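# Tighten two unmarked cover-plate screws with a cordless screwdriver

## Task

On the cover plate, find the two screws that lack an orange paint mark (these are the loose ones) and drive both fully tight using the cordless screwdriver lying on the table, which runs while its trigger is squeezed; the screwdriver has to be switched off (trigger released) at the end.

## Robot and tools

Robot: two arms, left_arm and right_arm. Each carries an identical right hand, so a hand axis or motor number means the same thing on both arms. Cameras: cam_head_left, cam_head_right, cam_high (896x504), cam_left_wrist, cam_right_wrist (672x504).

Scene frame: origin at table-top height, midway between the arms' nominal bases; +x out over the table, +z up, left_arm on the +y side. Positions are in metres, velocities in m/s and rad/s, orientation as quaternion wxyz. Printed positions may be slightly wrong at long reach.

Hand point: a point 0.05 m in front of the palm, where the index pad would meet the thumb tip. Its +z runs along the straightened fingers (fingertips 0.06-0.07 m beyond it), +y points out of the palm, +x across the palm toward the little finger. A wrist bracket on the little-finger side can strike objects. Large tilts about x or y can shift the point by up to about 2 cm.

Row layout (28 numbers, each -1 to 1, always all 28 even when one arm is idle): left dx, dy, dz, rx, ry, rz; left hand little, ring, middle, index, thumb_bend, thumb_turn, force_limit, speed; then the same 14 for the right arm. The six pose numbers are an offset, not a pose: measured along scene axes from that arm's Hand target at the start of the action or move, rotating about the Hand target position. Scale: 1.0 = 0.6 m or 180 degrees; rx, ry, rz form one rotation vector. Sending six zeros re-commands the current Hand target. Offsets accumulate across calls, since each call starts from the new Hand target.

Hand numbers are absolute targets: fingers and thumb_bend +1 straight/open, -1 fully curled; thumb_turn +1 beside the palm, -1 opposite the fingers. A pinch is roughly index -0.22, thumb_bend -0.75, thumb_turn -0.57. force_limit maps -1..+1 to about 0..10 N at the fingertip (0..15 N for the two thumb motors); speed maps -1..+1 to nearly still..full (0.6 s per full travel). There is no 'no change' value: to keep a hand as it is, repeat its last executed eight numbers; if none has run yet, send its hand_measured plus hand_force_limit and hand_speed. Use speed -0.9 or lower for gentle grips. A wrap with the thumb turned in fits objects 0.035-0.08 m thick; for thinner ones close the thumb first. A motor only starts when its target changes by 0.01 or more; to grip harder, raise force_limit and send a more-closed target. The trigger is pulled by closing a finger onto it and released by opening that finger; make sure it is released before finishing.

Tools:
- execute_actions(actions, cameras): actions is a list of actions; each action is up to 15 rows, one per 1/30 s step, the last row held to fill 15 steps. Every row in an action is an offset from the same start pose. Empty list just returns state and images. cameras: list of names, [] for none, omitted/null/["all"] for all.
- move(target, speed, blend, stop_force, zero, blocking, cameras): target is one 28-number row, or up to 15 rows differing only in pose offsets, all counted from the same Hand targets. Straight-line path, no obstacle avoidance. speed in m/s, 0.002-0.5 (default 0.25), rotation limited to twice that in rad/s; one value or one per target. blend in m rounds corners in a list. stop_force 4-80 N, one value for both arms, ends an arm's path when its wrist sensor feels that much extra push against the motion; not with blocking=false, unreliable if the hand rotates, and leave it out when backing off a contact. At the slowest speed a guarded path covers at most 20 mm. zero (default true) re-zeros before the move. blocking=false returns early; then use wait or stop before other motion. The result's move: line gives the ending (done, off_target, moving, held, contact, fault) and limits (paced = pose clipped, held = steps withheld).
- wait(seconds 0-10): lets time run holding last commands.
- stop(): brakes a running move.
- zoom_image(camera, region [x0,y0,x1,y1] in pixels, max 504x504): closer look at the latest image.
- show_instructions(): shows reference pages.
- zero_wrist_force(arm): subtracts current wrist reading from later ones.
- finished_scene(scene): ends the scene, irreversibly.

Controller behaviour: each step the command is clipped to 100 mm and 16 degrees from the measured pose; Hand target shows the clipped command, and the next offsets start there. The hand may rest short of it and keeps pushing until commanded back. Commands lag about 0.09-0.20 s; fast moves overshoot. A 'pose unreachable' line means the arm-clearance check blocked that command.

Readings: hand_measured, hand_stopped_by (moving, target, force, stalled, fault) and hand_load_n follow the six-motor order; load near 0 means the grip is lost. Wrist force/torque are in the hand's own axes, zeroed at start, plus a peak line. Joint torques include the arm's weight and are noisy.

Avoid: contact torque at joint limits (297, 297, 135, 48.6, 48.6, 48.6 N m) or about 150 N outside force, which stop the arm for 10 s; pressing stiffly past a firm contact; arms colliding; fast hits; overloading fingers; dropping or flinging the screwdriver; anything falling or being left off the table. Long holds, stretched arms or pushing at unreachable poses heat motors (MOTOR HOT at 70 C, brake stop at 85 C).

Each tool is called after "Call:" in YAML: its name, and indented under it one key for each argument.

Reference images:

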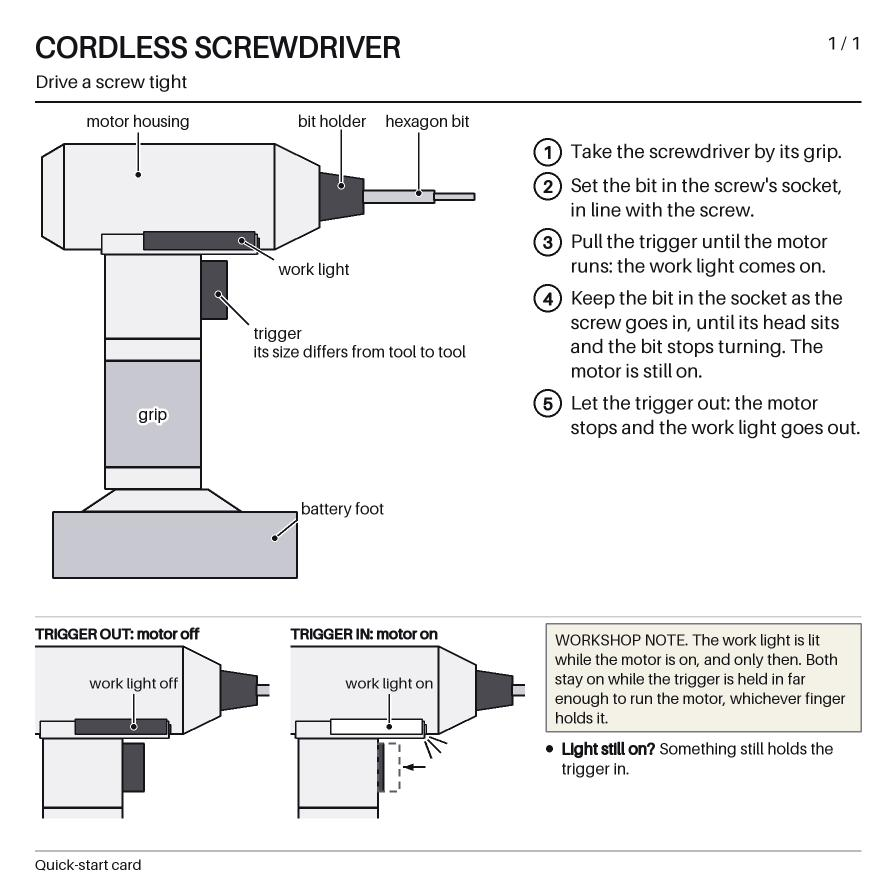

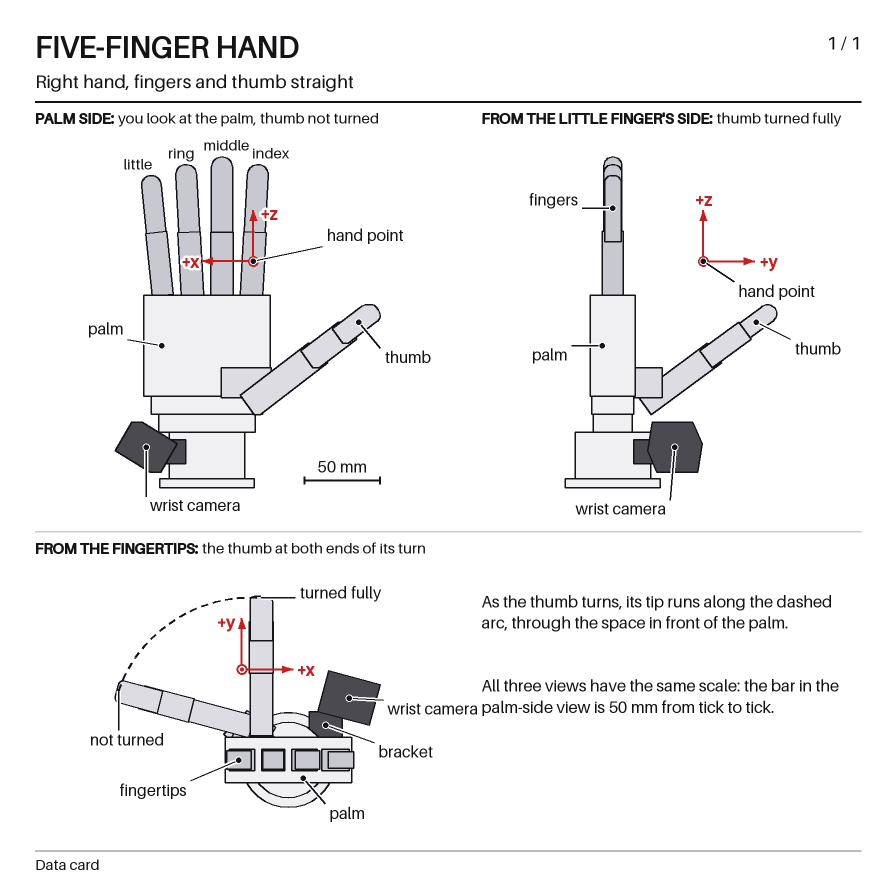

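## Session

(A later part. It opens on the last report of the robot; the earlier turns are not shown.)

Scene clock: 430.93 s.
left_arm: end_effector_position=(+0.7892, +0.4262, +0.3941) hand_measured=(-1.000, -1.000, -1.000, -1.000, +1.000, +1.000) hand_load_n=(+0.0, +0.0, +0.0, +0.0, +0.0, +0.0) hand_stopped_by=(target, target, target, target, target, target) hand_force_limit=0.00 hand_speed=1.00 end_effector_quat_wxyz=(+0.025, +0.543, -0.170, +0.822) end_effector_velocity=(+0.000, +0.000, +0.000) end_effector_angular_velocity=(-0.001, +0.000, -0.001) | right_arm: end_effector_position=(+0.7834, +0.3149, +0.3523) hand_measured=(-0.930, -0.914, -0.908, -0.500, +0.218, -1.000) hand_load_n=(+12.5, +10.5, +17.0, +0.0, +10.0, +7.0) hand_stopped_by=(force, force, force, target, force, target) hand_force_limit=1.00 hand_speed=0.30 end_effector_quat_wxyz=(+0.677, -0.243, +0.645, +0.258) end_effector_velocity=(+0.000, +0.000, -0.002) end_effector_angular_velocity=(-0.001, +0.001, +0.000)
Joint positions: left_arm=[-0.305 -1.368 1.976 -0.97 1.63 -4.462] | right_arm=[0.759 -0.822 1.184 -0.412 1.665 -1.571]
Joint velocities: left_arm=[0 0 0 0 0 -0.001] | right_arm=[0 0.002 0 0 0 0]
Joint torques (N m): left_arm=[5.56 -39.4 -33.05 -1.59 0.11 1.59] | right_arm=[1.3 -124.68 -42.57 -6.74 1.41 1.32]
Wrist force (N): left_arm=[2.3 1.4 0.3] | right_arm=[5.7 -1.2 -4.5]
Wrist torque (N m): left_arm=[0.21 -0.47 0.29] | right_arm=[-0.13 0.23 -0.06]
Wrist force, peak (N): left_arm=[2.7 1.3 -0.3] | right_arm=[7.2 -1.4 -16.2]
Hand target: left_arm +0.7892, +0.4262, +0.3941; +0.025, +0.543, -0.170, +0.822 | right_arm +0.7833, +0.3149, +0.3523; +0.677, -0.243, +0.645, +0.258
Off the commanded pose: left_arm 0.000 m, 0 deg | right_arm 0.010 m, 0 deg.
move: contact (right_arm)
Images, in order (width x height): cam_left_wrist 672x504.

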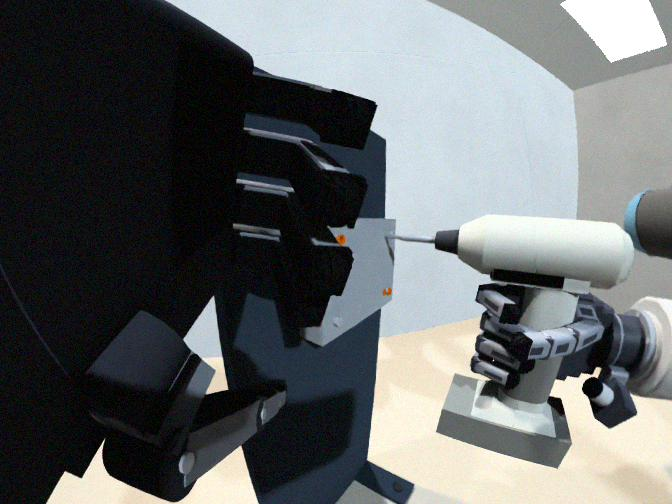

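Call:
move:
  target:
    - [0,0,0,0,0,0,-1,-1,-1,-1,1,1,0,1,-0.0082,-0.0057,0.0,0,0,0,-0.98,-0.98,-0.98,-0.5,-0.98,-1,1.0,0.3]
    - [0,0,0,0,0,0,-1,-1,-1,-1,1,1,0,1,-0.0226,0.0148,0.0,0,0,0,-0.98,-0.98,-0.98,-0.5,-0.98,-1,1.0,0.3]
  speed: 0.015
  cameras: []

Call:
move:
  target: [0,0,0,0,0,0,-1,-1,-1,-1,1,1,0,1,0.0246,0.0172,0.0,0,0,0,-0.98,-0.98,-0.98,-0.5,-0.98,-1,1.0,0.3]
  speed: 0.006
  stop_force: 5
  cameras: ["cam_left_wrist"]

Call:
zoom_image:
  camera: "cam_left_wrist"
  region: [350, 200, 420, 253]

Scene clock: 432.83 s.
left_arm: end_effector_position=(+0.7892, +0.4262, +0.3941) hand_measured=(-1.000, -1.000, -1.000, -1.000, +1.000, +1.000) hand_load_n=(-0.5, +0.0, +0.0, +0.0, +0.5, +0.0) hand_stopped_by=(target, target, target, target, target, target) hand_force_limit=0.00 hand_speed=1.00 end_effector_quat_wxyz=(+0.025, +0.543, -0.170, +0.822) end_effector_velocity=(+0.000, +0.000, -0.001) end_effector_angular_velocity=(+0.001, +0.001, -0.001) | right_arm: end_effector_position=(+0.7697, +0.3239, +0.3523) hand_measured=(-0.930, -0.914, -0.908, -0.500, +0.218, -1.000) hand_load_n=(+12.5, +11.0, +17.0, +0.0, +10.0, +6.5) hand_stopped_by=(force, force, force, target, force, target) hand_force_limit=1.00 hand_speed=0.30 end_effector_quat_wxyz=(+0.677, -0.243, +0.645, +0.258) end_effector_velocity=(+0.000, +0.000, +0.001) end_effector_angular_velocity=(+0.001, -0.001, +0.000)
Joint positions: left_arm=[-0.305 -1.368 1.976 -0.97 1.63 -4.462] | right_arm=[0.775 -0.822 1.183 -0.412 1.682 -1.572]
Joint velocities: left_arm=[0 0.001 0 0.001 0.001 0] | right_arm=[0 -0.001 0 -0.001 0 0]
Joint torques (N m): left_arm=[2.92 -39.29 -33.26 -1.42 -0.17 0.81] | right_arm=[-7.36 -117.3 -44.2 -3.01 0.25 -1.82]
Wrist force (N): left_arm=[2.2 1.1 0.2] | right_arm=[5.5 -1.3 -4.2]
Wrist torque (N m): left_arm=[0.17 -0.46 0.28] | right_arm=[-0.13 0.25 -0.06]
Wrist force, peak (N): left_arm=[2.6 1.6 -0.2] | right_arm=[5.7 -1.6 -4.2]
Hand target: left_arm +0.7892, +0.4262, +0.3941; +0.025, +0.543, -0.170, +0.822 | right_arm +0.7698, +0.3238, +0.3523; +0.677, -0.243, +0.645, +0.258
Off the commanded pose: left_arm 0.000 m, 0 deg | right_arm 0.000 m, 0 deg.
move: done
No camera images: "cameras" was empty.

Scene clock: 434.77 s.
left_arm: end_effector_position=(+0.7892, +0.4262, +0.3941) hand_measured=(-1.000, -1.000, -1.000, -1.000, +1.000, +1.000) hand_load_n=(+0.0, +0.0, +0.0, +0.0, +0.0, +0.0) hand_stopped_by=(target, target, target, target, target, target) hand_force_limit=0.00 hand_speed=1.00 end_effector_quat_wxyz=(+0.025, +0.543, -0.170, +0.822) end_effector_velocity=(+0.000, -0.001, +0.000) end_effector_angular_velocity=(+0.000, +0.000, +0.000) | right_arm: end_effector_position=(+0.7745, +0.3270, +0.3523) hand_measured=(-0.930, -0.914, -0.908, -0.500, +0.218, -1.000) hand_load_n=(+12.0, +11.0, +16.5, +0.0, +10.0, +6.5) hand_stopped_by=(force, force, force, target, force, target) hand_force_limit=1.00 hand_speed=0.30 end_effector_quat_wxyz=(+0.677, -0.243, +0.645, +0.258) end_effector_velocity=(+0.000, +0.000, +0.002) end_effector_angular_velocity=(+0.001, -0.001, +0.000)
Joint positions: left_arm=[-0.305 -1.368 1.976 -0.97 1.63 -4.462] | right_arm=[0.774 -0.813 1.167 -0.405 1.681 -1.572]
Joint velocities: left_arm=[-0.001 0 0 0 -0.001 0.001] | right_arm=[0 -0.002 0 0 0 0]
Joint torques (N m): left_arm=[5.89 -40.26 -32.19 -1.29 0.23 1.13] | right_arm=[1.78 -125 -42.43 -6.77 1.31 0.53]
Wrist force (N): left_arm=[2.4 1.3 -0.1] | right_arm=[5.9 -1.4 -5.4]
Wrist torque (N m): left_arm=[0.22 -0.48 0.30] | right_arm=[-0.16 0.22 -0.07]
Wrist force, peak (N): left_arm=[2.7 1.8 -0.2] | right_arm=[6.8 -1.8 -16.6]
Hand target: left_arm +0.7892, +0.4262, +0.3941; +0.025, +0.543, -0.170, +0.822 | right_arm +0.7744, +0.3270, +0.3523; +0.677, -0.243, +0.645, +0.258
Off the commanded pose: left_arm 0.000 m, 0 deg | right_arm 0.012 m, 0 deg.
move: contact (right_arm)
Images, in order (width x height): cam_left_wrist 672x504.

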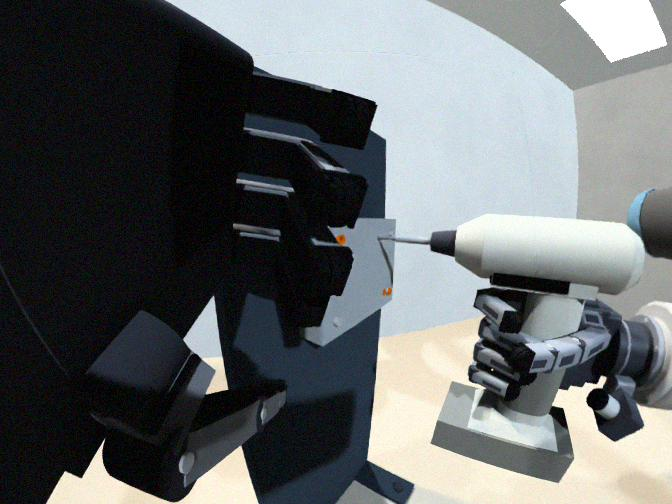

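Scaled by 7.200 from the camera's 672x504 image, which has a finer 960x720 frame.

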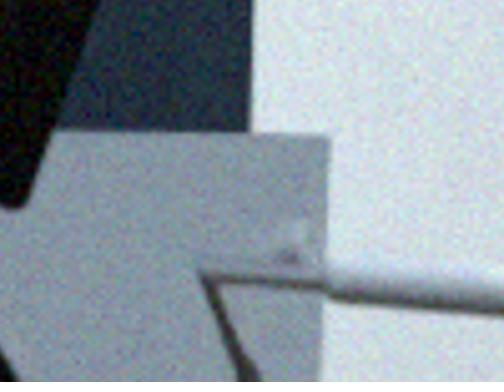

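Call:
move:
  target:
    - [0,0,0,0,0,0,-1,-1,-1,-1,1,1,0,1,-0.0068,-0.0048,0.0,0,0,0,-0.98,-0.98,-0.98,-0.5,-0.98,-1,1.0,0.3]
    - [0,0,0,0,0,0,-1,-1,-1,-1,1,1,0,1,-0.0068,-0.0048,-0.05,0,0,0,-0.98,-0.98,-0.98,-0.5,-0.98,-1,1.0,0.3]
  speed: 0.02
  cameras: []

Call:
move:
  target: [0,0,0,0,0,0,-1,-1,-1,-1,1,1,0,1,0.0246,0.0172,0.0,0,0,0,-0.98,-0.98,-0.98,-0.5,-0.98,-1,1.0,0.3]
  speed: 0.006
  stop_force: 5
  cameras: ["cam_left_wrist"]

Call:
zoom_image:
  camera: "cam_left_wrist"
  region: [350, 220, 420, 273]

Scene clock: 437.07 s.
left_arm: end_effector_position=(+0.7892, +0.4262, +0.3941) hand_measured=(-1.000, -1.000, -1.000, -1.000, +1.000, +1.000) hand_load_n=(+0.0, +0.0, +0.0, +0.0, +0.0, +0.0) hand_stopped_by=(target, target, target, target, target, target) hand_force_limit=0.00 hand_speed=1.00 end_effector_quat_wxyz=(+0.025, +0.543, -0.170, +0.822) end_effector_velocity=(+0.000, -0.001, -0.001) end_effector_angular_velocity=(+0.000, +0.001, -0.001) | right_arm: end_effector_position=(+0.7703, +0.3242, +0.3221) hand_measured=(-0.930, -0.914, -0.908, -0.500, +0.218, -1.000) hand_load_n=(+12.0, +10.5, +17.0, +0.0, +9.5, +6.5) hand_stopped_by=(force, force, force, target, force, target) hand_force_limit=1.00 hand_speed=0.30 end_effector_quat_wxyz=(+0.677, -0.243, +0.645, +0.258) end_effector_velocity=(+0.000, +0.000, -0.002) end_effector_angular_velocity=(+0.000, +0.000, +0.000)
Joint positions: left_arm=[-0.305 -1.368 1.976 -0.97 1.63 -4.462] | right_arm=[0.775 -0.801 1.203 -0.452 1.682 -1.572]
Joint velocities: left_arm=[0 0.001 0 0 0.001 -0.001] | right_arm=[0 0.002 0 -0.001 0 0]
Joint torques (N m): left_arm=[1.31 -38.32 -31.59 -1.84 -0.08 1.12] | right_arm=[6 -123.11 -49.71 -2.44 0 -1.85]
Wrist force (N): left_arm=[2.4 1.1 -0.2] | right_arm=[5.4 -1.3 -4.2]
Wrist torque (N m): left_arm=[0.19 -0.48 0.30] | right_arm=[-0.11 0.26 -0.07]
Wrist force, peak (N): left_arm=[2.5 1.7 -0.2] | right_arm=[5.8 -1.0 -6.0]
Hand target: left_arm +0.7892, +0.4262, +0.3941; +0.025, +0.543, -0.170, +0.822 | right_arm +0.7704, +0.3242, +0.3223; +0.677, -0.243, +0.645, +0.258
Off the commanded pose: left_arm 0.000 m, 0 deg | right_arm 0.000 m, 0 deg.
move: done
No camera images: "cameras" was empty.

Scene clock: 438.90 s.
left_arm: end_effector_position=(+0.7892, +0.4262, +0.3941) hand_measured=(-1.000, -1.000, -1.000, -1.000, +1.000, +1.000) hand_load_n=(+0.0, +0.0, +0.0, +0.0, +0.0, +0.0) hand_stopped_by=(target, target, target, target, target, target) hand_force_limit=0.00 hand_speed=1.00 end_effector_quat_wxyz=(+0.025, +0.543, -0.170, +0.822) end_effector_velocity=(+0.000, +0.000, +0.000) end_effector_angular_velocity=(+0.000, +0.001, -0.001) | right_arm: end_effector_position=(+0.7744, +0.3270, +0.3223) hand_measured=(-0.930, -0.914, -0.908, -0.500, +0.218, -1.000) hand_load_n=(+12.5, +10.5, +16.5, +0.0, +10.0, +6.5) hand_stopped_by=(force, force, force, target, force, target) hand_force_limit=1.00 hand_speed=0.30 end_effector_quat_wxyz=(+0.677, -0.243, +0.645, +0.258) end_effector_velocity=(+0.000, +0.000, +0.001) end_effector_angular_velocity=(+0.001, +0.000, +0.000)
Joint positions: left_arm=[-0.305 -1.368 1.976 -0.97 1.63 -4.462] | right_arm=[0.774 -0.794 1.189 -0.446 1.681 -1.572]
Joint velocities: left_arm=[0 0 0 0.001 0 0] | right_arm=[0 -0.001 0 0 0.001 0]
Joint torques (N m): left_arm=[3.92 -39.49 -32.39 -2.08 0.29 0.84] | right_arm=[0.89 -127.02 -42.91 -7 1.36 0.18]
Wrist force (N): left_arm=[2.4 1.4 -0.3] | right_arm=[6.3 -1.3 -5.6]
Wrist torque (N m): left_arm=[0.25 -0.47 0.30] | right_arm=[-0.13 0.23 -0.04]
Wrist force, peak (N): left_arm=[2.6 1.5 -0.3] | right_arm=[7.5 -1.4 -16.6]
Hand target: left_arm +0.7892, +0.4262, +0.3941; +0.025, +0.543, -0.170, +0.822 | right_arm +0.7744, +0.3270, +0.3223; +0.677, -0.243, +0.645, +0.258
Off the commanded pose: left_arm 0.000 m, 0 deg | right_arm 0.013 m, 0 deg.
move: contact (right_arm)
Images, in order (width x height): cam_left_wrist 672x504.

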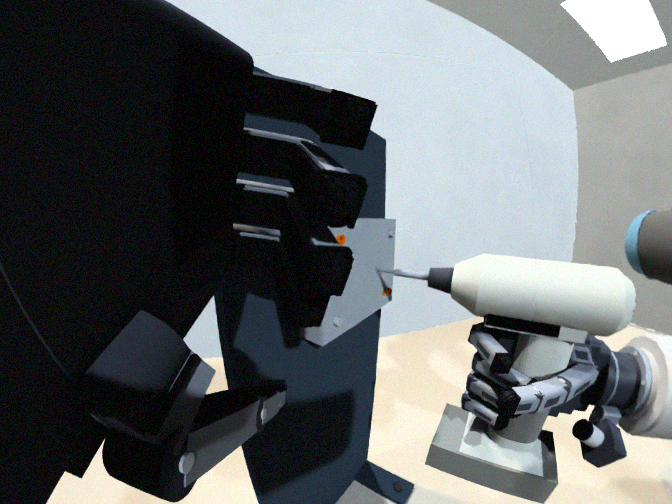

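Scaled by 7.200 from the camera's 672x504 image, which has a finer 960x720 frame.

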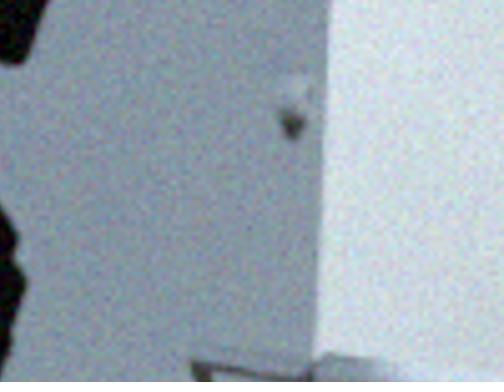

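Call:
move:
  target:
    - [0,0,0,0,0,0,-1,-1,-1,-1,1,1,0,1,-0.0163,-0.0115,0.0,0,0,0,-0.98,-0.98,-0.98,-0.5,-0.98,-1,1.0,0.3]
    - [0,0,0,0,0,0,-1,-1,-1,-1,1,1,0,1,-0.0163,-0.0115,0.05,0,0,0,-0.98,-0.98,-0.98,-0.5,-0.98,-1,1.0,0.3]
    - [0,0,0,0,0,0,-1,-1,-1,-1,1,1,0,1,0.012,-0.0488,0.0533,-0.0032,0.0045,0.0111,-0.98,-0.98,-0.98,-0.5,-0.98,-1,1.0,0.3]
  speed: 0.03
  cameras: ["cam_left_wrist"]

Call:
zoom_image:
  camera: "cam_left_wrist"
  region: [378, 218, 408, 248]

Call:
zoom_image:
  camera: "cam_left_wrist"
  region: [388, 190, 472, 253]

Scene clock: 442.60 s.
left_arm: end_effector_position=(+0.7892, +0.4262, +0.3941) hand_measured=(-1.000, -1.000, -1.000, -1.000, +1.000, +1.000) hand_load_n=(+0.0, +0.0, +0.0, +0.0, +0.0, +0.0) hand_stopped_by=(target, target, target, target, target, target) hand_force_limit=0.00 hand_speed=1.00 end_effector_quat_wxyz=(+0.025, +0.543, -0.170, +0.822) end_effector_velocity=(+0.000, +0.000, +0.000) end_effector_angular_velocity=(+0.000, +0.000, +0.000) | right_arm: end_effector_position=(+0.7817, +0.2975, +0.3542) hand_measured=(-0.930, -0.914, -0.908, -0.500, +0.218, -1.000) hand_load_n=(+12.0, +11.0, +17.0, +0.0, +9.5, +6.5) hand_stopped_by=(force, force, force, target, force, target) hand_force_limit=1.00 hand_speed=0.30 end_effector_quat_wxyz=(+0.667, -0.255, +0.647, +0.268) end_effector_velocity=(+0.000, +0.001, -0.001) end_effector_angular_velocity=(+0.000, +0.000, -0.002)
Joint positions: left_arm=[-0.305 -1.368 1.976 -0.97 1.63 -4.462] | right_arm=[0.737 -0.85 1.221 -0.404 1.61 -1.565]
Joint velocities: left_arm=[0 0 0 -0.001 0 0] | right_arm=[0.001 0.002 0 -0.001 0.004 0]
Joint torques (N m): left_arm=[5.85 -39.9 -35.18 -1.81 0.68 0.4] | right_arm=[17.78 -102.91 -52.23 -5.83 1.27 0.69]
Wrist force (N): left_arm=[2.2 1.2 -0.1] | right_arm=[5.8 -1.9 -3.8]
Wrist torque (N m): left_arm=[0.20 -0.45 0.28] | right_arm=[-0.23 0.18 -0.06]
Wrist force, peak (N): left_arm=[2.7 1.3 0.1] | right_arm=[6.4 -1.4 -5.8]
Hand target: left_arm +0.7892, +0.4262, +0.3941; +0.025, +0.543, -0.170, +0.822 | right_arm +0.7816, +0.2977, +0.3542; +0.667, -0.255, +0.647, +0.268
Off the commanded pose: left_arm 0.000 m, 0 deg | right_arm 0.000 m, 0 deg.
move: done
Images, in order (width x height): cam_left_wrist 672x504.

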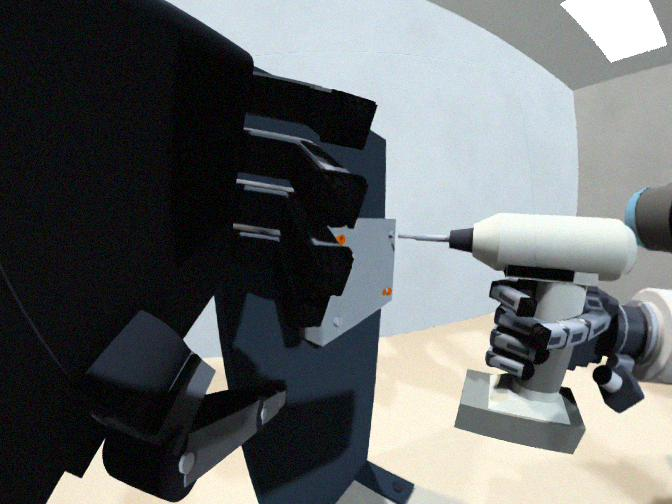

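Scaled by 16.800 from the camera's 672x504 image, which has a finer 960x720 frame.

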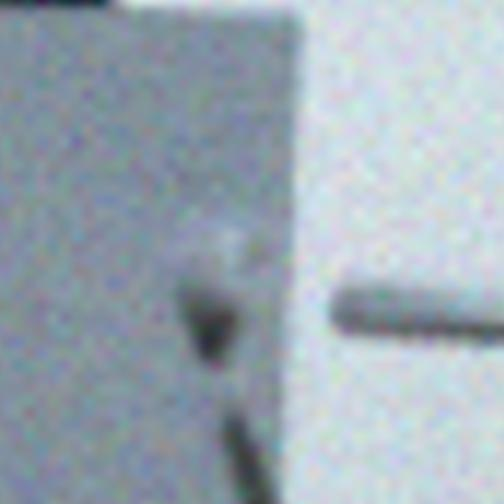

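Scaled by 6.000 from the camera's 672x504 image, which has a finer 960x720 frame.

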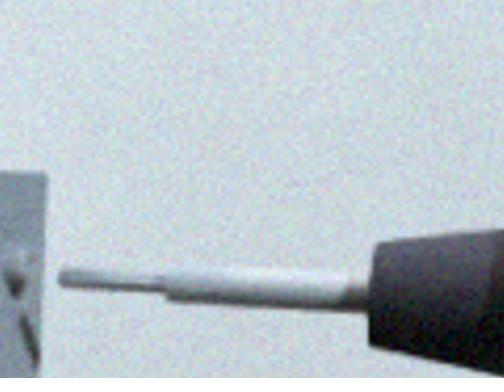

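Call:
move:
  target: [0,0,0,0,0,0,-1,-1,-1,-1,1,1,0,1,0.00876,0.00294,0,0,0,0,-0.98,-0.98,-0.98,-0.5,-0.98,-1,1.0,0.3]
  speed: 0.015
  cameras: []

Call:
move:
  target: [0,0,0,0,0,0,-1,-1,-1,-1,1,1,0,1,0.012,0.0084,0,0,0,0,-0.98,-0.98,-0.98,-0.5,-0.98,-1,1.0,0.3]
  speed: 0.004
  stop_force: 6
  cameras: ["cam_left_wrist"]

Call:
zoom_image:
  camera: "cam_left_wrist"
  region: [378, 218, 408, 248]

Call:
zoom_image:
  camera: "cam_left_wrist"
  region: [378, 190, 462, 253]

Scene clock: 443.63 s.
left_arm: end_effector_position=(+0.7892, +0.4262, +0.3941) hand_measured=(-1.000, -1.000, -1.000, -1.000, +1.000, +1.000) hand_load_n=(+0.0, +0.0, +0.0, +0.0, +0.0, +0.0) hand_stopped_by=(target, target, target, target, target, target) hand_force_limit=0.00 hand_speed=1.00 end_effector_quat_wxyz=(+0.025, +0.543, -0.170, +0.822) end_effector_velocity=(+0.000, +0.000, +0.000) end_effector_angular_velocity=(+0.000, +0.000, +0.000) | right_arm: end_effector_position=(+0.7869, +0.2995, +0.3542) hand_measured=(-0.930, -0.914, -0.908, -0.500, +0.218, -1.000) hand_load_n=(+12.0, +11.0, +17.0, +0.0, +9.5, +6.5) hand_stopped_by=(force, force, force, target, force, target) hand_force_limit=1.00 hand_speed=0.30 end_effector_quat_wxyz=(+0.667, -0.255, +0.647, +0.268) end_effector_velocity=(+0.000, +0.000, -0.002) end_effector_angular_velocity=(-0.002, +0.002, +0.000)
Joint positions: left_arm=[-0.305 -1.368 1.976 -0.97 1.63 -4.462] | right_arm=[0.735 -0.843 1.207 -0.398 1.607 -1.565]
Joint velocities: left_arm=[0 0 0 0 0 0] | right_arm=[0 0.001 0.001 0 0 0]
Joint torques (N m): left_arm=[4.88 -41.34 -33.76 -1.22 0.4 1.53] | right_arm=[-8.77 -118.96 -42.12 -3.32 -0.54 1.95]
Wrist force (N): left_arm=[2.4 1.3 -0.2] | right_arm=[5.7 -2.0 -3.9]
Wrist torque (N m): left_arm=[0.22 -0.48 0.29] | right_arm=[-0.24 0.21 -0.08]
Wrist force, peak (N): left_arm=[2.4 1.3 -0.2] | right_arm=[5.7 -1.8 -4.0]
Hand target: left_arm +0.7892, +0.4262, +0.3941; +0.025, +0.543, -0.170, +0.822 | right_arm +0.7869, +0.2995, +0.3542; +0.667, -0.255, +0.647, +0.268
Off the commanded pose: left_arm 0.000 m, 0 deg | right_arm 0.000 m, 0 deg.
move: done
No camera images: "cameras" was empty.

Scene clock: 444.80 s.
left_arm: end_effector_position=(+0.7892, +0.4262, +0.3941) hand_measured=(-1.000, -1.000, -1.000, -1.000, +1.000, +1.000) hand_load_n=(+0.0, +0.0, +0.0, +0.0, +0.0, +0.0) hand_stopped_by=(target, target, target, target, target, target) hand_force_limit=0.00 hand_speed=1.00 end_effector_quat_wxyz=(+0.025, +0.543, -0.170, +0.822) end_effector_velocity=(+0.000, +0.000, +0.000) end_effector_angular_velocity=(+0.001, +0.000, +0.000) | right_arm: end_effector_position=(+0.7874, +0.2998, +0.3542) hand_measured=(-0.930, -0.914, -0.908, -0.500, +0.218, -1.000) hand_load_n=(+12.5, +11.0, +17.0, +0.0, +9.5, +6.5) hand_stopped_by=(force, force, force, target, force, target) hand_force_limit=1.00 hand_speed=0.30 end_effector_quat_wxyz=(+0.667, -0.255, +0.647, +0.268) end_effector_velocity=(+0.000, +0.000, +0.001) end_effector_angular_velocity=(+0.000, -0.001, +0.000)
Joint positions: left_arm=[-0.305 -1.368 1.976 -0.97 1.63 -4.462] | right_arm=[0.735 -0.842 1.206 -0.397 1.607 -1.565]
Joint velocities: left_arm=[0 0 0 0 0 0.001] | right_arm=[0 -0.001 0 0 0 0]
Joint torques (N m): left_arm=[4.27 -38.68 -34.18 -1.64 0.92 1.06] | right_arm=[-4.88 -123.21 -42.82 -6.78 1.21 1.74]
Wrist force (N): left_arm=[2.2 1.3 0.0] | right_arm=[5.6 -1.3 -6.8]
Wrist torque (N m): left_arm=[0.21 -0.46 0.29] | right_arm=[-0.06 0.16 -0.08]
Wrist force, peak (N): left_arm=[2.4 1.6 -0.6] | right_arm=[6.9 -1.4 -14.9]
Hand target: left_arm +0.7892, +0.4262, +0.3941; +0.025, +0.543, -0.170, +0.822 | right_arm +0.7874, +0.2999, +0.3542; +0.667, -0.255, +0.647, +0.268
Off the commanded pose: left_arm 0.000 m, 0 deg | right_arm 0.008 m, 0 deg.
move: contact (right_arm)
Images, in order (width x height): cam_left_wrist 672x504.

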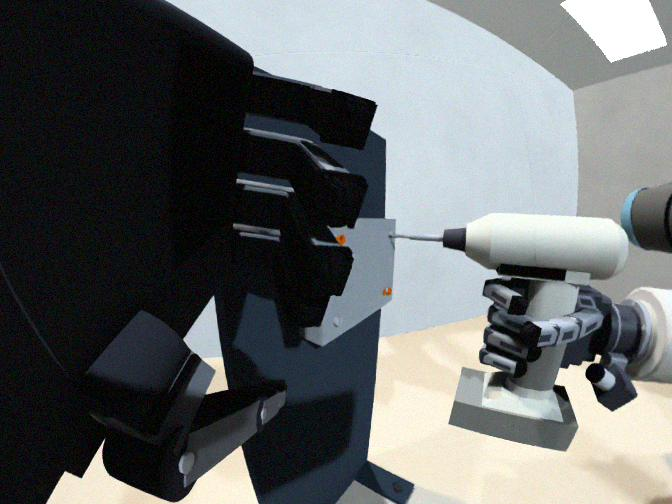

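Scaled by 16.800 from the camera's 672x504 image, which has a finer 960x720 frame.

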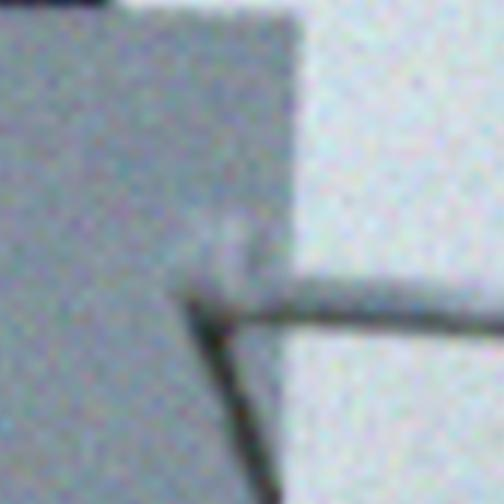

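Scaled by 6.000 from the camera's 672x504 image, which has a finer 960x720 frame.

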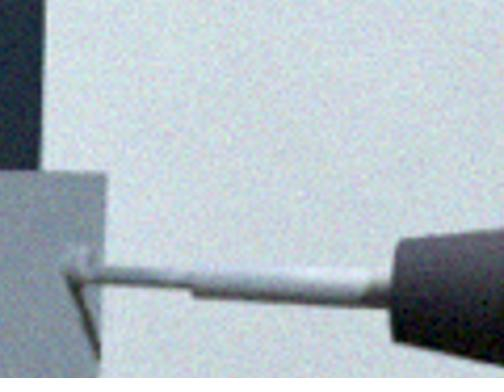

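Call:
move:
  target:
    - [0,0,0,0,0,0,-1,-1,-1,-1,1,1,0,1,-0.0041,-0.0029,0,0,0,0,-0.98,-0.98,-0.98,-0.5,-0.98,-1,1.0,0.3]
    - [0,0,0,0,0,0,-1,-1,-1,-1,1,1,0,1,-0.0041,-0.0029,0.0042,0,0,0,-0.98,-0.98,-0.98,-0.5,-0.98,-1,1.0,0.3]
  speed: 0.01
  cameras: []

Call:
move:
  target: [0,0,0,0,0,0,-1,-1,-1,-1,1,1,0,1,0.012,0.0084,0,0,0,0,-0.98,-0.98,-0.98,-0.5,-0.98,-1,1.0,0.3]
  speed: 0.004
  stop_force: 6
  cameras: ["cam_left_wrist"]

Call:
zoom_image:
  camera: "cam_left_wrist"
  region: [378, 218, 408, 248]

Call:
zoom_image:
  camera: "cam_left_wrist"
  region: [378, 190, 462, 253]

Scene clock: 445.83 s.
left_arm: end_effector_position=(+0.7892, +0.4262, +0.3941) hand_measured=(-1.000, -1.000, -1.000, -1.000, +1.000, +1.000) hand_load_n=(+0.0, +0.0, +0.0, +0.0, +0.5, +0.0) hand_stopped_by=(target, target, target, target, target, target) hand_force_limit=0.00 hand_speed=1.00 end_effector_quat_wxyz=(+0.025, +0.543, -0.170, +0.822) end_effector_velocity=(+0.000, +0.000, +0.000) end_effector_angular_velocity=(+0.001, -0.001, +0.000) | right_arm: end_effector_position=(+0.7849, +0.2981, +0.3568) hand_measured=(-0.930, -0.914, -0.908, -0.500, +0.218, -1.000) hand_load_n=(+12.5, +11.0, +17.0, +0.5, +9.0, +6.5) hand_stopped_by=(force, force, force, target, force, target) hand_force_limit=1.00 hand_speed=0.30 end_effector_quat_wxyz=(+0.667, -0.255, +0.647, +0.268) end_effector_velocity=(+0.000, +0.000, -0.001) end_effector_angular_velocity=(-0.001, +0.001, +0.000)
Joint positions: left_arm=[-0.305 -1.368 1.976 -0.97 1.63 -4.462] | right_arm=[0.735 -0.848 1.212 -0.397 1.608 -1.565]
Joint velocities: left_arm=[0 0 0 -0.001 0 0.001] | right_arm=[0 0 0 0.001 0 0]
Joint torques (N m): left_arm=[3.98 -37.97 -33.5 -1.6 0.4 1.14] | right_arm=[14.33 -111.85 -49.23 -3.71 1.58 0]
Wrist force (N): left_arm=[1.9 1.1 -0.1] | right_arm=[5.3 -1.5 -4.2]
Wrist torque (N m): left_arm=[0.19 -0.41 0.27] | right_arm=[-0.15 0.27 -0.09]
Wrist force, peak (N): left_arm=[2.5 1.4 0.2] | right_arm=[5.8 -1.6 -7.0]
Hand target: left_arm +0.7892, +0.4262, +0.3941; +0.025, +0.543, -0.170, +0.822 | right_arm +0.7849, +0.2981, +0.3567; +0.667, -0.255, +0.647, +0.268
Off the commanded pose: left_arm 0.000 m, 0 deg | right_arm 0.000 m, 0 deg.
move: done
No camera images: "cameras" was empty.

Scene clock: 447.70 s.
left_arm: end_effector_position=(+0.7892, +0.4262, +0.3941) hand_measured=(-1.000, -1.000, -1.000, -1.000, +1.000, +1.000) hand_load_n=(+0.0, +0.0, +0.0, +0.0, +0.0, +0.0) hand_stopped_by=(target, target, target, target, target, target) hand_force_limit=0.00 hand_speed=1.00 end_effector_quat_wxyz=(+0.025, +0.543, -0.170, +0.822) end_effector_velocity=(+0.000, +0.000, +0.000) end_effector_angular_velocity=(+0.000, +0.000, +0.000) | right_arm: end_effector_position=(+0.7877, +0.3000, +0.3567) hand_measured=(-0.930, -0.914, -0.908, -0.500, +0.218, -1.000) hand_load_n=(+12.0, +11.0, +17.0, +0.0, +9.5, +7.0) hand_stopped_by=(force, force, force, target, force, target) hand_force_limit=1.00 hand_speed=0.30 end_effector_quat_wxyz=(+0.667, -0.255, +0.647, +0.268) end_effector_velocity=(+0.000, +0.000, -0.001) end_effector_angular_velocity=(-0.001, +0.001, +0.000)
Joint positions: left_arm=[-0.305 -1.368 1.976 -0.97 1.63 -4.462] | right_arm=[0.735 -0.843 1.203 -0.393 1.607 -1.565]
Joint velocities: left_arm=[0 0.001 0 0 0 0] | right_arm=[0 0.001 0 0.001 0 0]
Joint torques (N m): left_arm=[2.66 -38.48 -33.33 -1.07 0.26 0.89] | right_arm=[0.6 -125.4 -44.38 -7.34 -0.17 0.41]
Wrist force (N): left_arm=[2.1 1.2 -0.4] | right_arm=[7.7 -2.5 -5.2]
Wrist torque (N m): left_arm=[0.22 -0.42 0.27] | right_arm=[-0.10 0.30 0.03]
Wrist force, peak (N): left_arm=[2.5 1.7 0.0] | right_arm=[9.4 -2.3 -11.0]
Hand target: left_arm +0.7892, +0.4262, +0.3941; +0.025, +0.543, -0.170, +0.822 | right_arm +0.7877, +0.3001, +0.3567; +0.667, -0.255, +0.647, +0.268
Off the commanded pose: left_arm 0.000 m, 0 deg | right_arm 0.005 m, 0 deg.
move: contact (right_arm)
Images, in order (width x height): cam_left_wrist 672x504.

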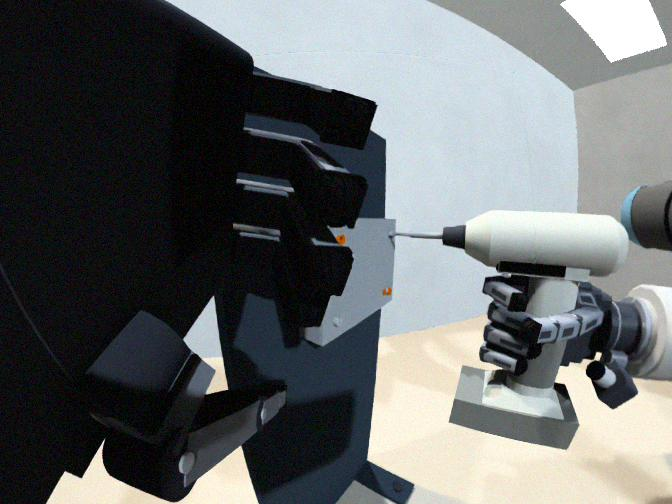

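Scaled by 16.800 from the camera's 672x504 image, which has a finer 960x720 frame.

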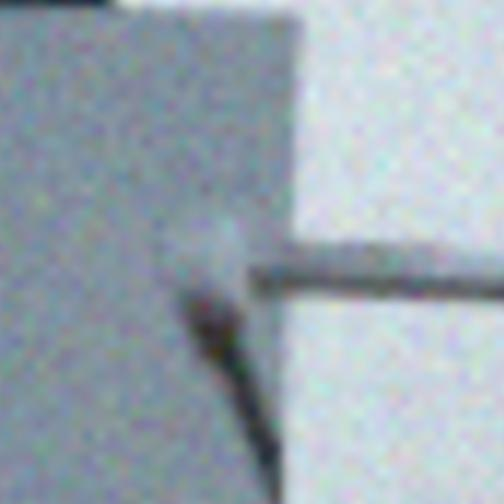

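Scaled by 6.000 from the camera's 672x504 image, which has a finer 960x720 frame.

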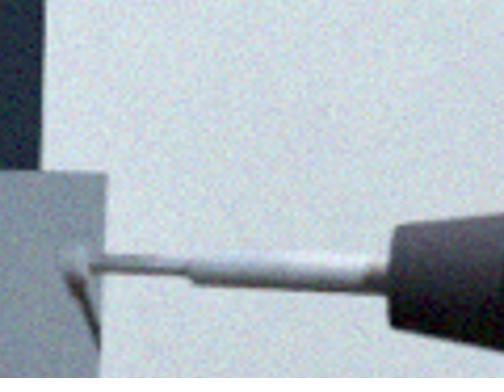

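Call:
move:
  target: [0,0,0,0,0,0,-1,-1,-1,-1,1,1,0,1,0.006,0.0042,0,0,0,0,-0.98,-0.98,-0.98,-0.5,-0.98,-1,1.0,0.3]
  speed: 0.003
  stop_force: 12
  cameras: ["cam_left_wrist"]

Call:
zoom_image:
  camera: "cam_left_wrist"
  region: [378, 190, 462, 253]

Scene clock: 449.53 s.
left_arm: end_effector_position=(+0.7892, +0.4262, +0.3941) hand_measured=(-1.000, -1.000, -1.000, -1.000, +1.000, +1.000) hand_load_n=(+0.0, +0.0, +0.5, +0.0, +0.0, +0.0) hand_stopped_by=(target, target, target, target, target, target) hand_force_limit=0.00 hand_speed=1.00 end_effector_quat_wxyz=(+0.025, +0.543, -0.170, +0.822) end_effector_velocity=(+0.000, +0.000, +0.001) end_effector_angular_velocity=(+0.001, -0.003, +0.000) | right_arm: end_effector_position=(+0.7890, +0.3010, +0.3566) hand_measured=(-0.930, -0.914, -0.908, -0.500, +0.218, -1.000) hand_load_n=(+12.0, +10.5, +16.5, +0.0, +10.0, +6.5) hand_stopped_by=(force, force, force, target, force, target) hand_force_limit=1.00 hand_speed=0.30 end_effector_quat_wxyz=(+0.667, -0.256, +0.647, +0.268) end_effector_velocity=(+0.000, +0.000, -0.002) end_effector_angular_velocity=(-0.001, +0.001, +0.000)
Joint positions: left_arm=[-0.305 -1.368 1.976 -0.97 1.63 -4.462] | right_arm=[0.734 -0.84 1.198 -0.391 1.607 -1.565]
Joint velocities: left_arm=[0 -0.001 0 -0.001 0.001 0.002] | right_arm=[0 0.002 0 0 0 0]
Joint torques (N m): left_arm=[2.37 -39.18 -32.53 -1.84 0.59 1.02] | right_arm=[-3.74 -123.96 -46.79 -8.2 0.88 0.71]
Wrist force (N): left_arm=[2.1 1.0 -0.2] | right_arm=[8.0 -1.9 -14.3]
Wrist torque (N m): left_arm=[0.18 -0.43 0.27] | right_arm=[0.29 0.12 0.03]
Wrist force, peak (N): left_arm=[2.5 1.4 0.0] | right_arm=[9.0 -2.0 -19.8]
Hand target: left_arm +0.7892, +0.4262, +0.3941; +0.025, +0.543, -0.170, +0.822 | right_arm +0.7890, +0.3010, +0.3566; +0.667, -0.256, +0.647, +0.268
Off the commanded pose: left_arm 0.000 m, 0 deg | right_arm 0.003 m, 0 deg.
move: contact (right_arm)
Images, in order (width x height): cam_left_wrist 672x504.

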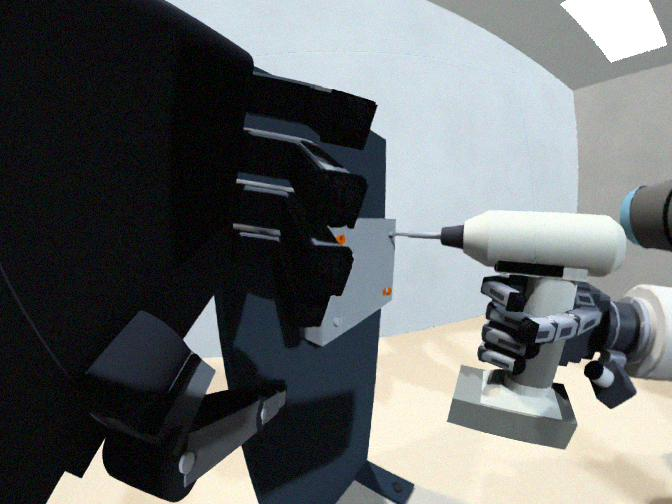

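Scaled by 6.000 from the camera's 672x504 image, which has a finer 960x720 frame.

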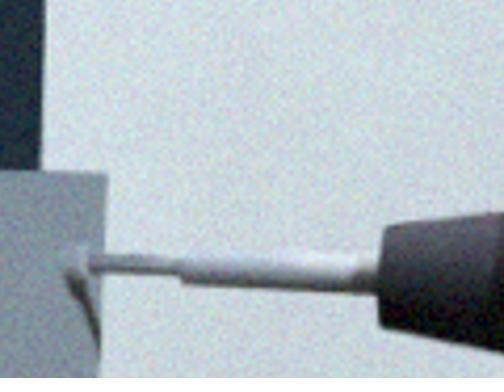

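Call:
move:
  target: [0,0,0,0,0,0,-1,-1,-1,-1,1,1,0,1,0,0,0,0,0,0,-0.98,-0.98,-0.98,-1,-0.98,-1,1.0,0.3]
  cameras: ["cam_left_wrist"]

Call:
zoom_image:
  camera: "cam_left_wrist"
  region: [378, 190, 462, 253]

Call:
move:
  target: [0,0,0,0,0,0,-1,-1,-1,-1,1,1,0,1,0.006,0.0042,0,0,0,0,-0.98,-0.98,-0.98,-1,-0.98,-1,1.0,0.3]
  speed: 0.003
  stop_force: 6
  cameras: ["cam_left_wrist"]

Call:
zoom_image:
  camera: "cam_left_wrist"
  region: [378, 190, 462, 253]

Scene clock: 450.40 s.
left_arm: end_effector_position=(+0.7892, +0.4262, +0.3941) hand_measured=(-1.000, -1.000, -1.000, -1.000, +1.000, +1.000) hand_load_n=(+0.0, +0.0, +0.0, +0.0, +0.0, +0.5) hand_stopped_by=(target, target, target, target, target, target) hand_force_limit=0.00 hand_speed=1.00 end_effector_quat_wxyz=(+0.025, +0.543, -0.170, +0.822) end_effector_velocity=(+0.000, +0.000, +0.001) end_effector_angular_velocity=(+0.000, -0.001, +0.000) | right_arm: end_effector_position=(+0.7890, +0.3010, +0.3566) hand_measured=(-0.930, -0.914, -0.908, -0.894, +0.218, -1.000) hand_load_n=(+11.5, +9.5, +15.0, +13.0, +11.0, +5.0) hand_stopped_by=(force, force, force, force, force, target) hand_force_limit=1.00 hand_speed=0.30 end_effector_quat_wxyz=(+0.667, -0.256, +0.647, +0.268) end_effector_velocity=(+0.000, +0.000, -0.002) end_effector_angular_velocity=(-0.002, +0.002, +0.000)
Joint positions: left_arm=[-0.305 -1.368 1.976 -0.97 1.63 -4.462] | right_arm=[0.734 -0.84 1.198 -0.391 1.607 -1.565]
Joint velocities: left_arm=[0.001 -0.001 0 0 0 0] | right_arm=[0 0.001 0 0.001 0 0]
Joint torques (N m): left_arm=[5.3 -38.32 -35.59 -1.75 0.41 0.89] | right_arm=[2.31 -123.66 -54.19 -7.48 1.52 0.8]
Wrist force (N): left_arm=[2.2 1.1 -0.3] | right_arm=[11.9 3.9 -24.0]
Wrist torque (N m): left_arm=[0.19 -0.45 0.28] | right_arm=[0.21 0.11 -0.91]
Wrist force, peak (N): left_arm=[2.3 1.7 -0.4] | right_arm=[13.1 3.8 -28.1]
Hand target: left_arm +0.7892, +0.4262, +0.3941; +0.025, +0.543, -0.170, +0.822 | right_arm +0.7890, +0.3010, +0.3566; +0.667, -0.256, +0.647, +0.268
Off the commanded pose: left_arm 0.000 m, 0 deg | right_arm 0.000 m, 0 deg.
move: done
Images, in order (width x height): cam_left_wrist 672x504.

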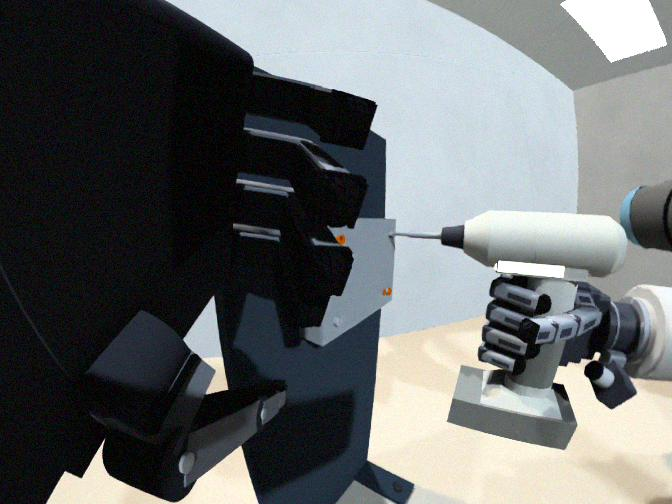

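Scaled by 6.000 from the camera's 672x504 image, which has a finer 960x720 frame.

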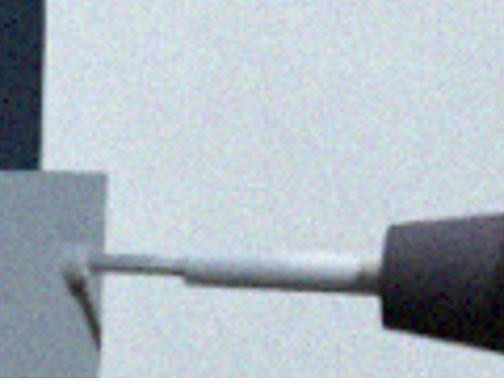

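Scene clock: 451.23 s.
left_arm: end_effector_position=(+0.7892, +0.4262, +0.3941) hand_measured=(-1.000, -1.000, -1.000, -1.000, +1.000, +1.000) hand_load_n=(+0.0, +0.0, +0.0, +0.0, +0.0, +0.0) hand_stopped_by=(target, target, target, target, target, target) hand_force_limit=0.00 hand_speed=1.00 end_effector_quat_wxyz=(+0.025, +0.543, -0.170, +0.822) end_effector_velocity=(+0.000, +0.000, +0.000) end_effector_angular_velocity=(+0.001, -0.001, -0.001) | right_arm: end_effector_position=(+0.7890, +0.3011, +0.3566) hand_measured=(-0.930, -0.914, -0.908, -0.894, +0.218, -1.000) hand_load_n=(+11.5, +9.5, +14.0, +11.5, +13.0, +3.5) hand_stopped_by=(force, force, force, force, force, target) hand_force_limit=1.00 hand_speed=0.30 end_effector_quat_wxyz=(+0.667, -0.256, +0.647, +0.268) end_effector_velocity=(+0.000, +0.000, -0.002) end_effector_angular_velocity=(-0.001, +0.001, -0.001)
Joint positions: left_arm=[-0.305 -1.368 1.976 -0.97 1.63 -4.462] | right_arm=[0.734 -0.84 1.198 -0.391 1.607 -1.565]
Joint velocities: left_arm=[0 0 0 0 0.001 0] | right_arm=[0 0.002 0 -0.001 0.001 0]
Joint torques (N m): left_arm=[4.58 -39.65 -34.02 -1.78 0.4 1.24] | right_arm=[-0.65 -130.84 -61.7 -11.88 4.19 0.78]
Wrist force (N): left_arm=[2.1 1.1 0.1] | right_arm=[14.7 5.0 -36.8]
Wrist torque (N m): left_arm=[0.17 -0.44 0.27] | right_arm=[0.55 0.10 -0.83]
Wrist force, peak (N): left_arm=[2.4 1.5 -0.4] | right_arm=[16.3 5.2 -42.1]
Hand target: left_arm +0.7892, +0.4262, +0.3941; +0.025, +0.543, -0.170, +0.822 | right_arm +0.7890, +0.3011, +0.3566; +0.667, -0.256, +0.647, +0.268
Off the commanded pose: left_arm 0.000 m, 0 deg | right_arm 0.004 m, 0 deg.
move: contact (right_arm)
Images, in order (width x height): cam_left_wrist 672x504.

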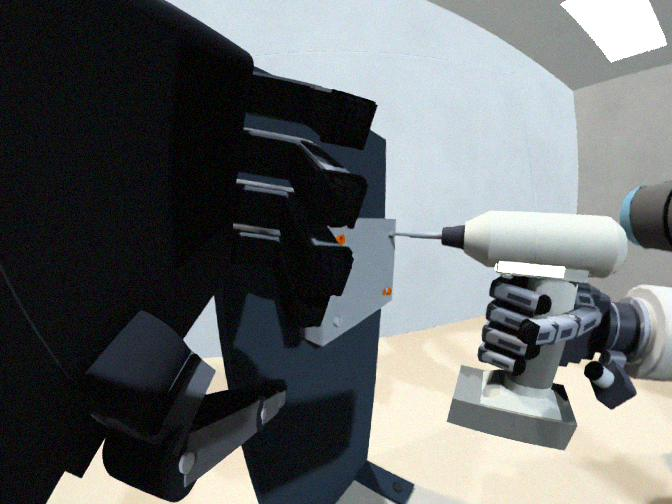

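Scaled by 6.000 from the camera's 672x504 image, which has a finer 960x720 frame.

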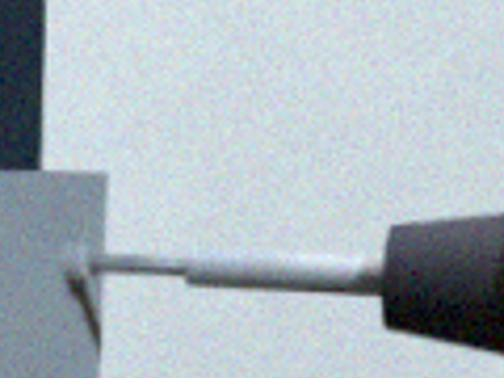

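Call:
move:
  target:
    - [0,0,0,0,0,0,-1,-1,-1,-1,1,1,0,1,-0.008,-0.0056,0.0,0,0,0,-0.98,-0.98,-0.98,-0.5,-0.98,-1,1.0,0.3]
    - [0,0,0,0,0,0,-1,-1,-1,-1,1,1,0,1,-0.0066,-0.0046,-0.0067,0.0048,-0.0068,0,-0.98,-0.98,-0.98,-0.5,-0.98,-1,1.0,0.3]
  speed: 0.01
  cameras: ["cam_left_wrist"]

Call:
zoom_image:
  camera: "cam_left_wrist"
  region: [378, 190, 462, 253]

Call:
move:
  target: [0,0,0,0,0,0,-1,-1,-1,-1,1,1,0,1,0.012,0.0084,0,0,0,0,-0.98,-0.98,-0.98,-0.5,-0.98,-1,1.0,0.3]
  speed: 0.004
  stop_force: 6
  cameras: ["cam_left_wrist"]

Call:
zoom_image:
  camera: "cam_left_wrist"
  region: [378, 190, 462, 253]

Scene clock: 453.97 s.
left_arm: end_effector_position=(+0.7892, +0.4262, +0.3941) hand_measured=(-1.000, -1.000, -1.000, -1.000, +1.000, +1.000) hand_load_n=(+0.0, +0.0, +0.0, +0.0, +0.0, +0.0) hand_stopped_by=(target, target, target, target, target, target) hand_force_limit=0.00 hand_speed=1.00 end_effector_quat_wxyz=(+0.025, +0.543, -0.170, +0.822) end_effector_velocity=(+0.000, +0.002, +0.000) end_effector_angular_velocity=(+0.000, +0.000, +0.002) | right_arm: end_effector_position=(+0.7851, +0.2983, +0.3525) hand_measured=(-0.930, -0.914, -0.908, -0.500, +0.218, -1.000) hand_load_n=(+10.0, +10.0, +17.0, +0.0, +9.0, +7.0) hand_stopped_by=(force, force, force, target, force, target) hand_force_limit=1.00 hand_speed=0.30 end_effector_quat_wxyz=(+0.675, -0.253, +0.638, +0.271) end_effector_velocity=(+0.000, +0.000, -0.004) end_effector_angular_velocity=(-0.003, +0.003, +0.000)
Joint positions: left_arm=[-0.305 -1.368 1.976 -0.97 1.63 -4.462] | right_arm=[0.735 -0.844 1.226 -0.441 1.607 -1.57]
Joint velocities: left_arm=[0.002 0 0 0 -0.001 0] | right_arm=[0 0.003 0 0.002 0 0]
Joint torques (N m): left_arm=[4 -39.47 -34.73 -2.28 0.64 1.42] | right_arm=[-13.8 -110.39 -46.52 -2 -1.21 -1.26]
Wrist force (N): left_arm=[2.4 1.1 -0.4] | right_arm=[6.1 -1.6 -4.4]
Wrist torque (N m): left_arm=[0.21 -0.47 0.29] | right_arm=[-0.15 0.16 -0.05]
Wrist force, peak (N): left_arm=[2.5 1.7 -0.5] | right_arm=[18.1 5.5 -45.5]
Hand target: left_arm +0.7892, +0.4262, +0.3941; +0.025, +0.543, -0.170, +0.822 | right_arm +0.7851, +0.2983, +0.3526; +0.675, -0.253, +0.638, +0.271
Off the commanded pose: left_arm 0.000 m, 0 deg | right_arm 0.000 m, 0 deg.
move: done
Images, in order (width x height): cam_left_wrist 672x504.

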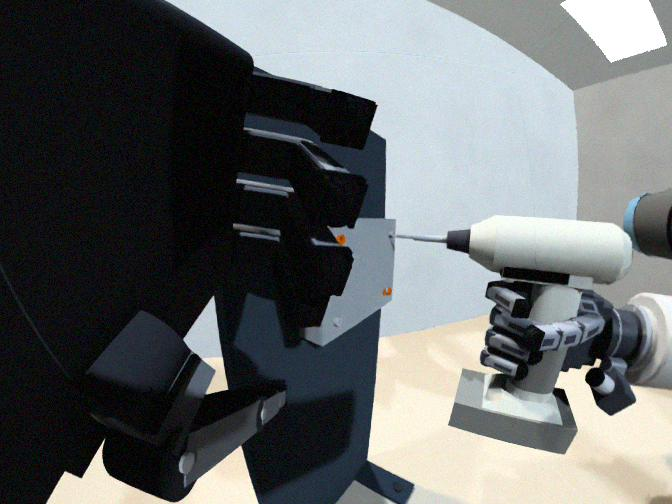

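Scaled by 6.000 from the camera's 672x504 image, which has a finer 960x720 frame.

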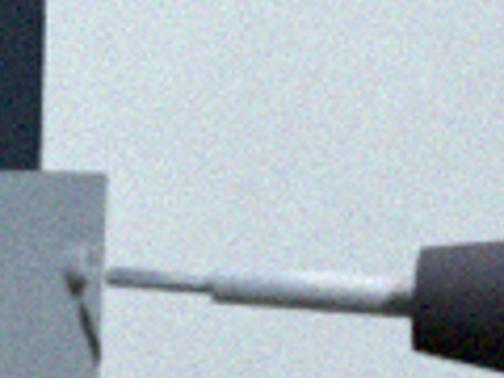

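Scene clock: 455.83 s.
left_arm: end_effector_position=(+0.7892, +0.4262, +0.3941) hand_measured=(-1.000, -1.000, -1.000, -1.000, +1.000, +1.000) hand_load_n=(+0.0, +0.0, +0.0, +0.0, +0.0, +0.0) hand_stopped_by=(target, target, target, target, target, target) hand_force_limit=0.00 hand_speed=1.00 end_effector_quat_wxyz=(+0.025, +0.543, -0.170, +0.822) end_effector_velocity=(+0.000, +0.000, +0.000) end_effector_angular_velocity=(+0.001, +0.000, +0.000) | right_arm: end_effector_position=(+0.7879, +0.3003, +0.3526) hand_measured=(-0.930, -0.914, -0.908, -0.500, +0.218, -1.000) hand_load_n=(+10.5, +10.5, +17.0, +0.0, +9.0, +6.5) hand_stopped_by=(force, force, force, target, force, target) hand_force_limit=1.00 hand_speed=0.30 end_effector_quat_wxyz=(+0.675, -0.253, +0.638, +0.271) end_effector_velocity=(+0.000, +0.000, +0.000) end_effector_angular_velocity=(-0.001, +0.001, +0.000)
Joint positions: left_arm=[-0.305 -1.368 1.976 -0.97 1.63 -4.462] | right_arm=[0.735 -0.839 1.216 -0.436 1.606 -1.57]
Joint velocities: left_arm=[0 0 0 0 0.001 0.001] | right_arm=[0 0 0 0.001 0 0]
Joint torques (N m): left_arm=[4.07 -37.64 -33.57 -1.97 0.54 1.23] | right_arm=[-6.61 -122.94 -43.06 -6.86 1.14 0.8]
Wrist force (N): left_arm=[2.2 1.4 -0.5] | right_arm=[6.5 -1.2 -7.3]
Wrist torque (N m): left_arm=[0.25 -0.44 0.29] | right_arm=[-0.06 0.05 -0.03]
Wrist force, peak (N): left_arm=[2.3 1.6 -0.3] | right_arm=[6.8 -1.5 -14.3]
Hand target: left_arm +0.7892, +0.4262, +0.3941; +0.025, +0.543, -0.170, +0.822 | right_arm +0.7879, +0.3003, +0.3526; +0.675, -0.253, +0.638, +0.271
Off the commanded pose: left_arm 0.000 m, 0 deg | right_arm 0.005 m, 0 deg.
move: contact (right_arm)
Images, in order (width x height): cam_left_wrist 672x504.

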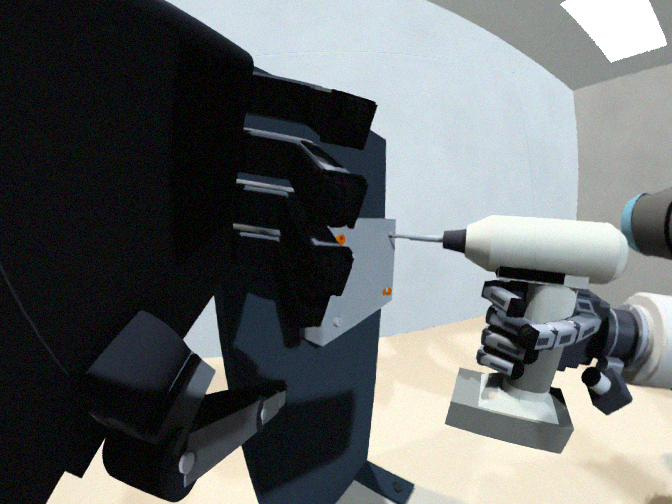

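Scaled by 6.000 from the camera's 672x504 image, which has a finer 960x720 frame.

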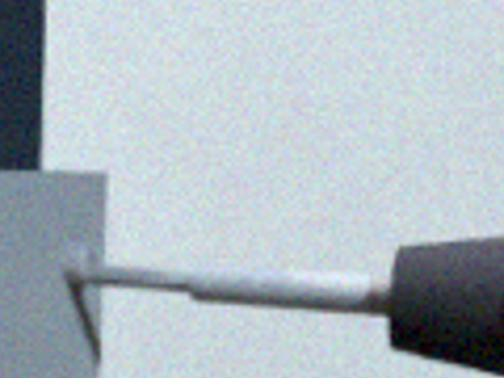

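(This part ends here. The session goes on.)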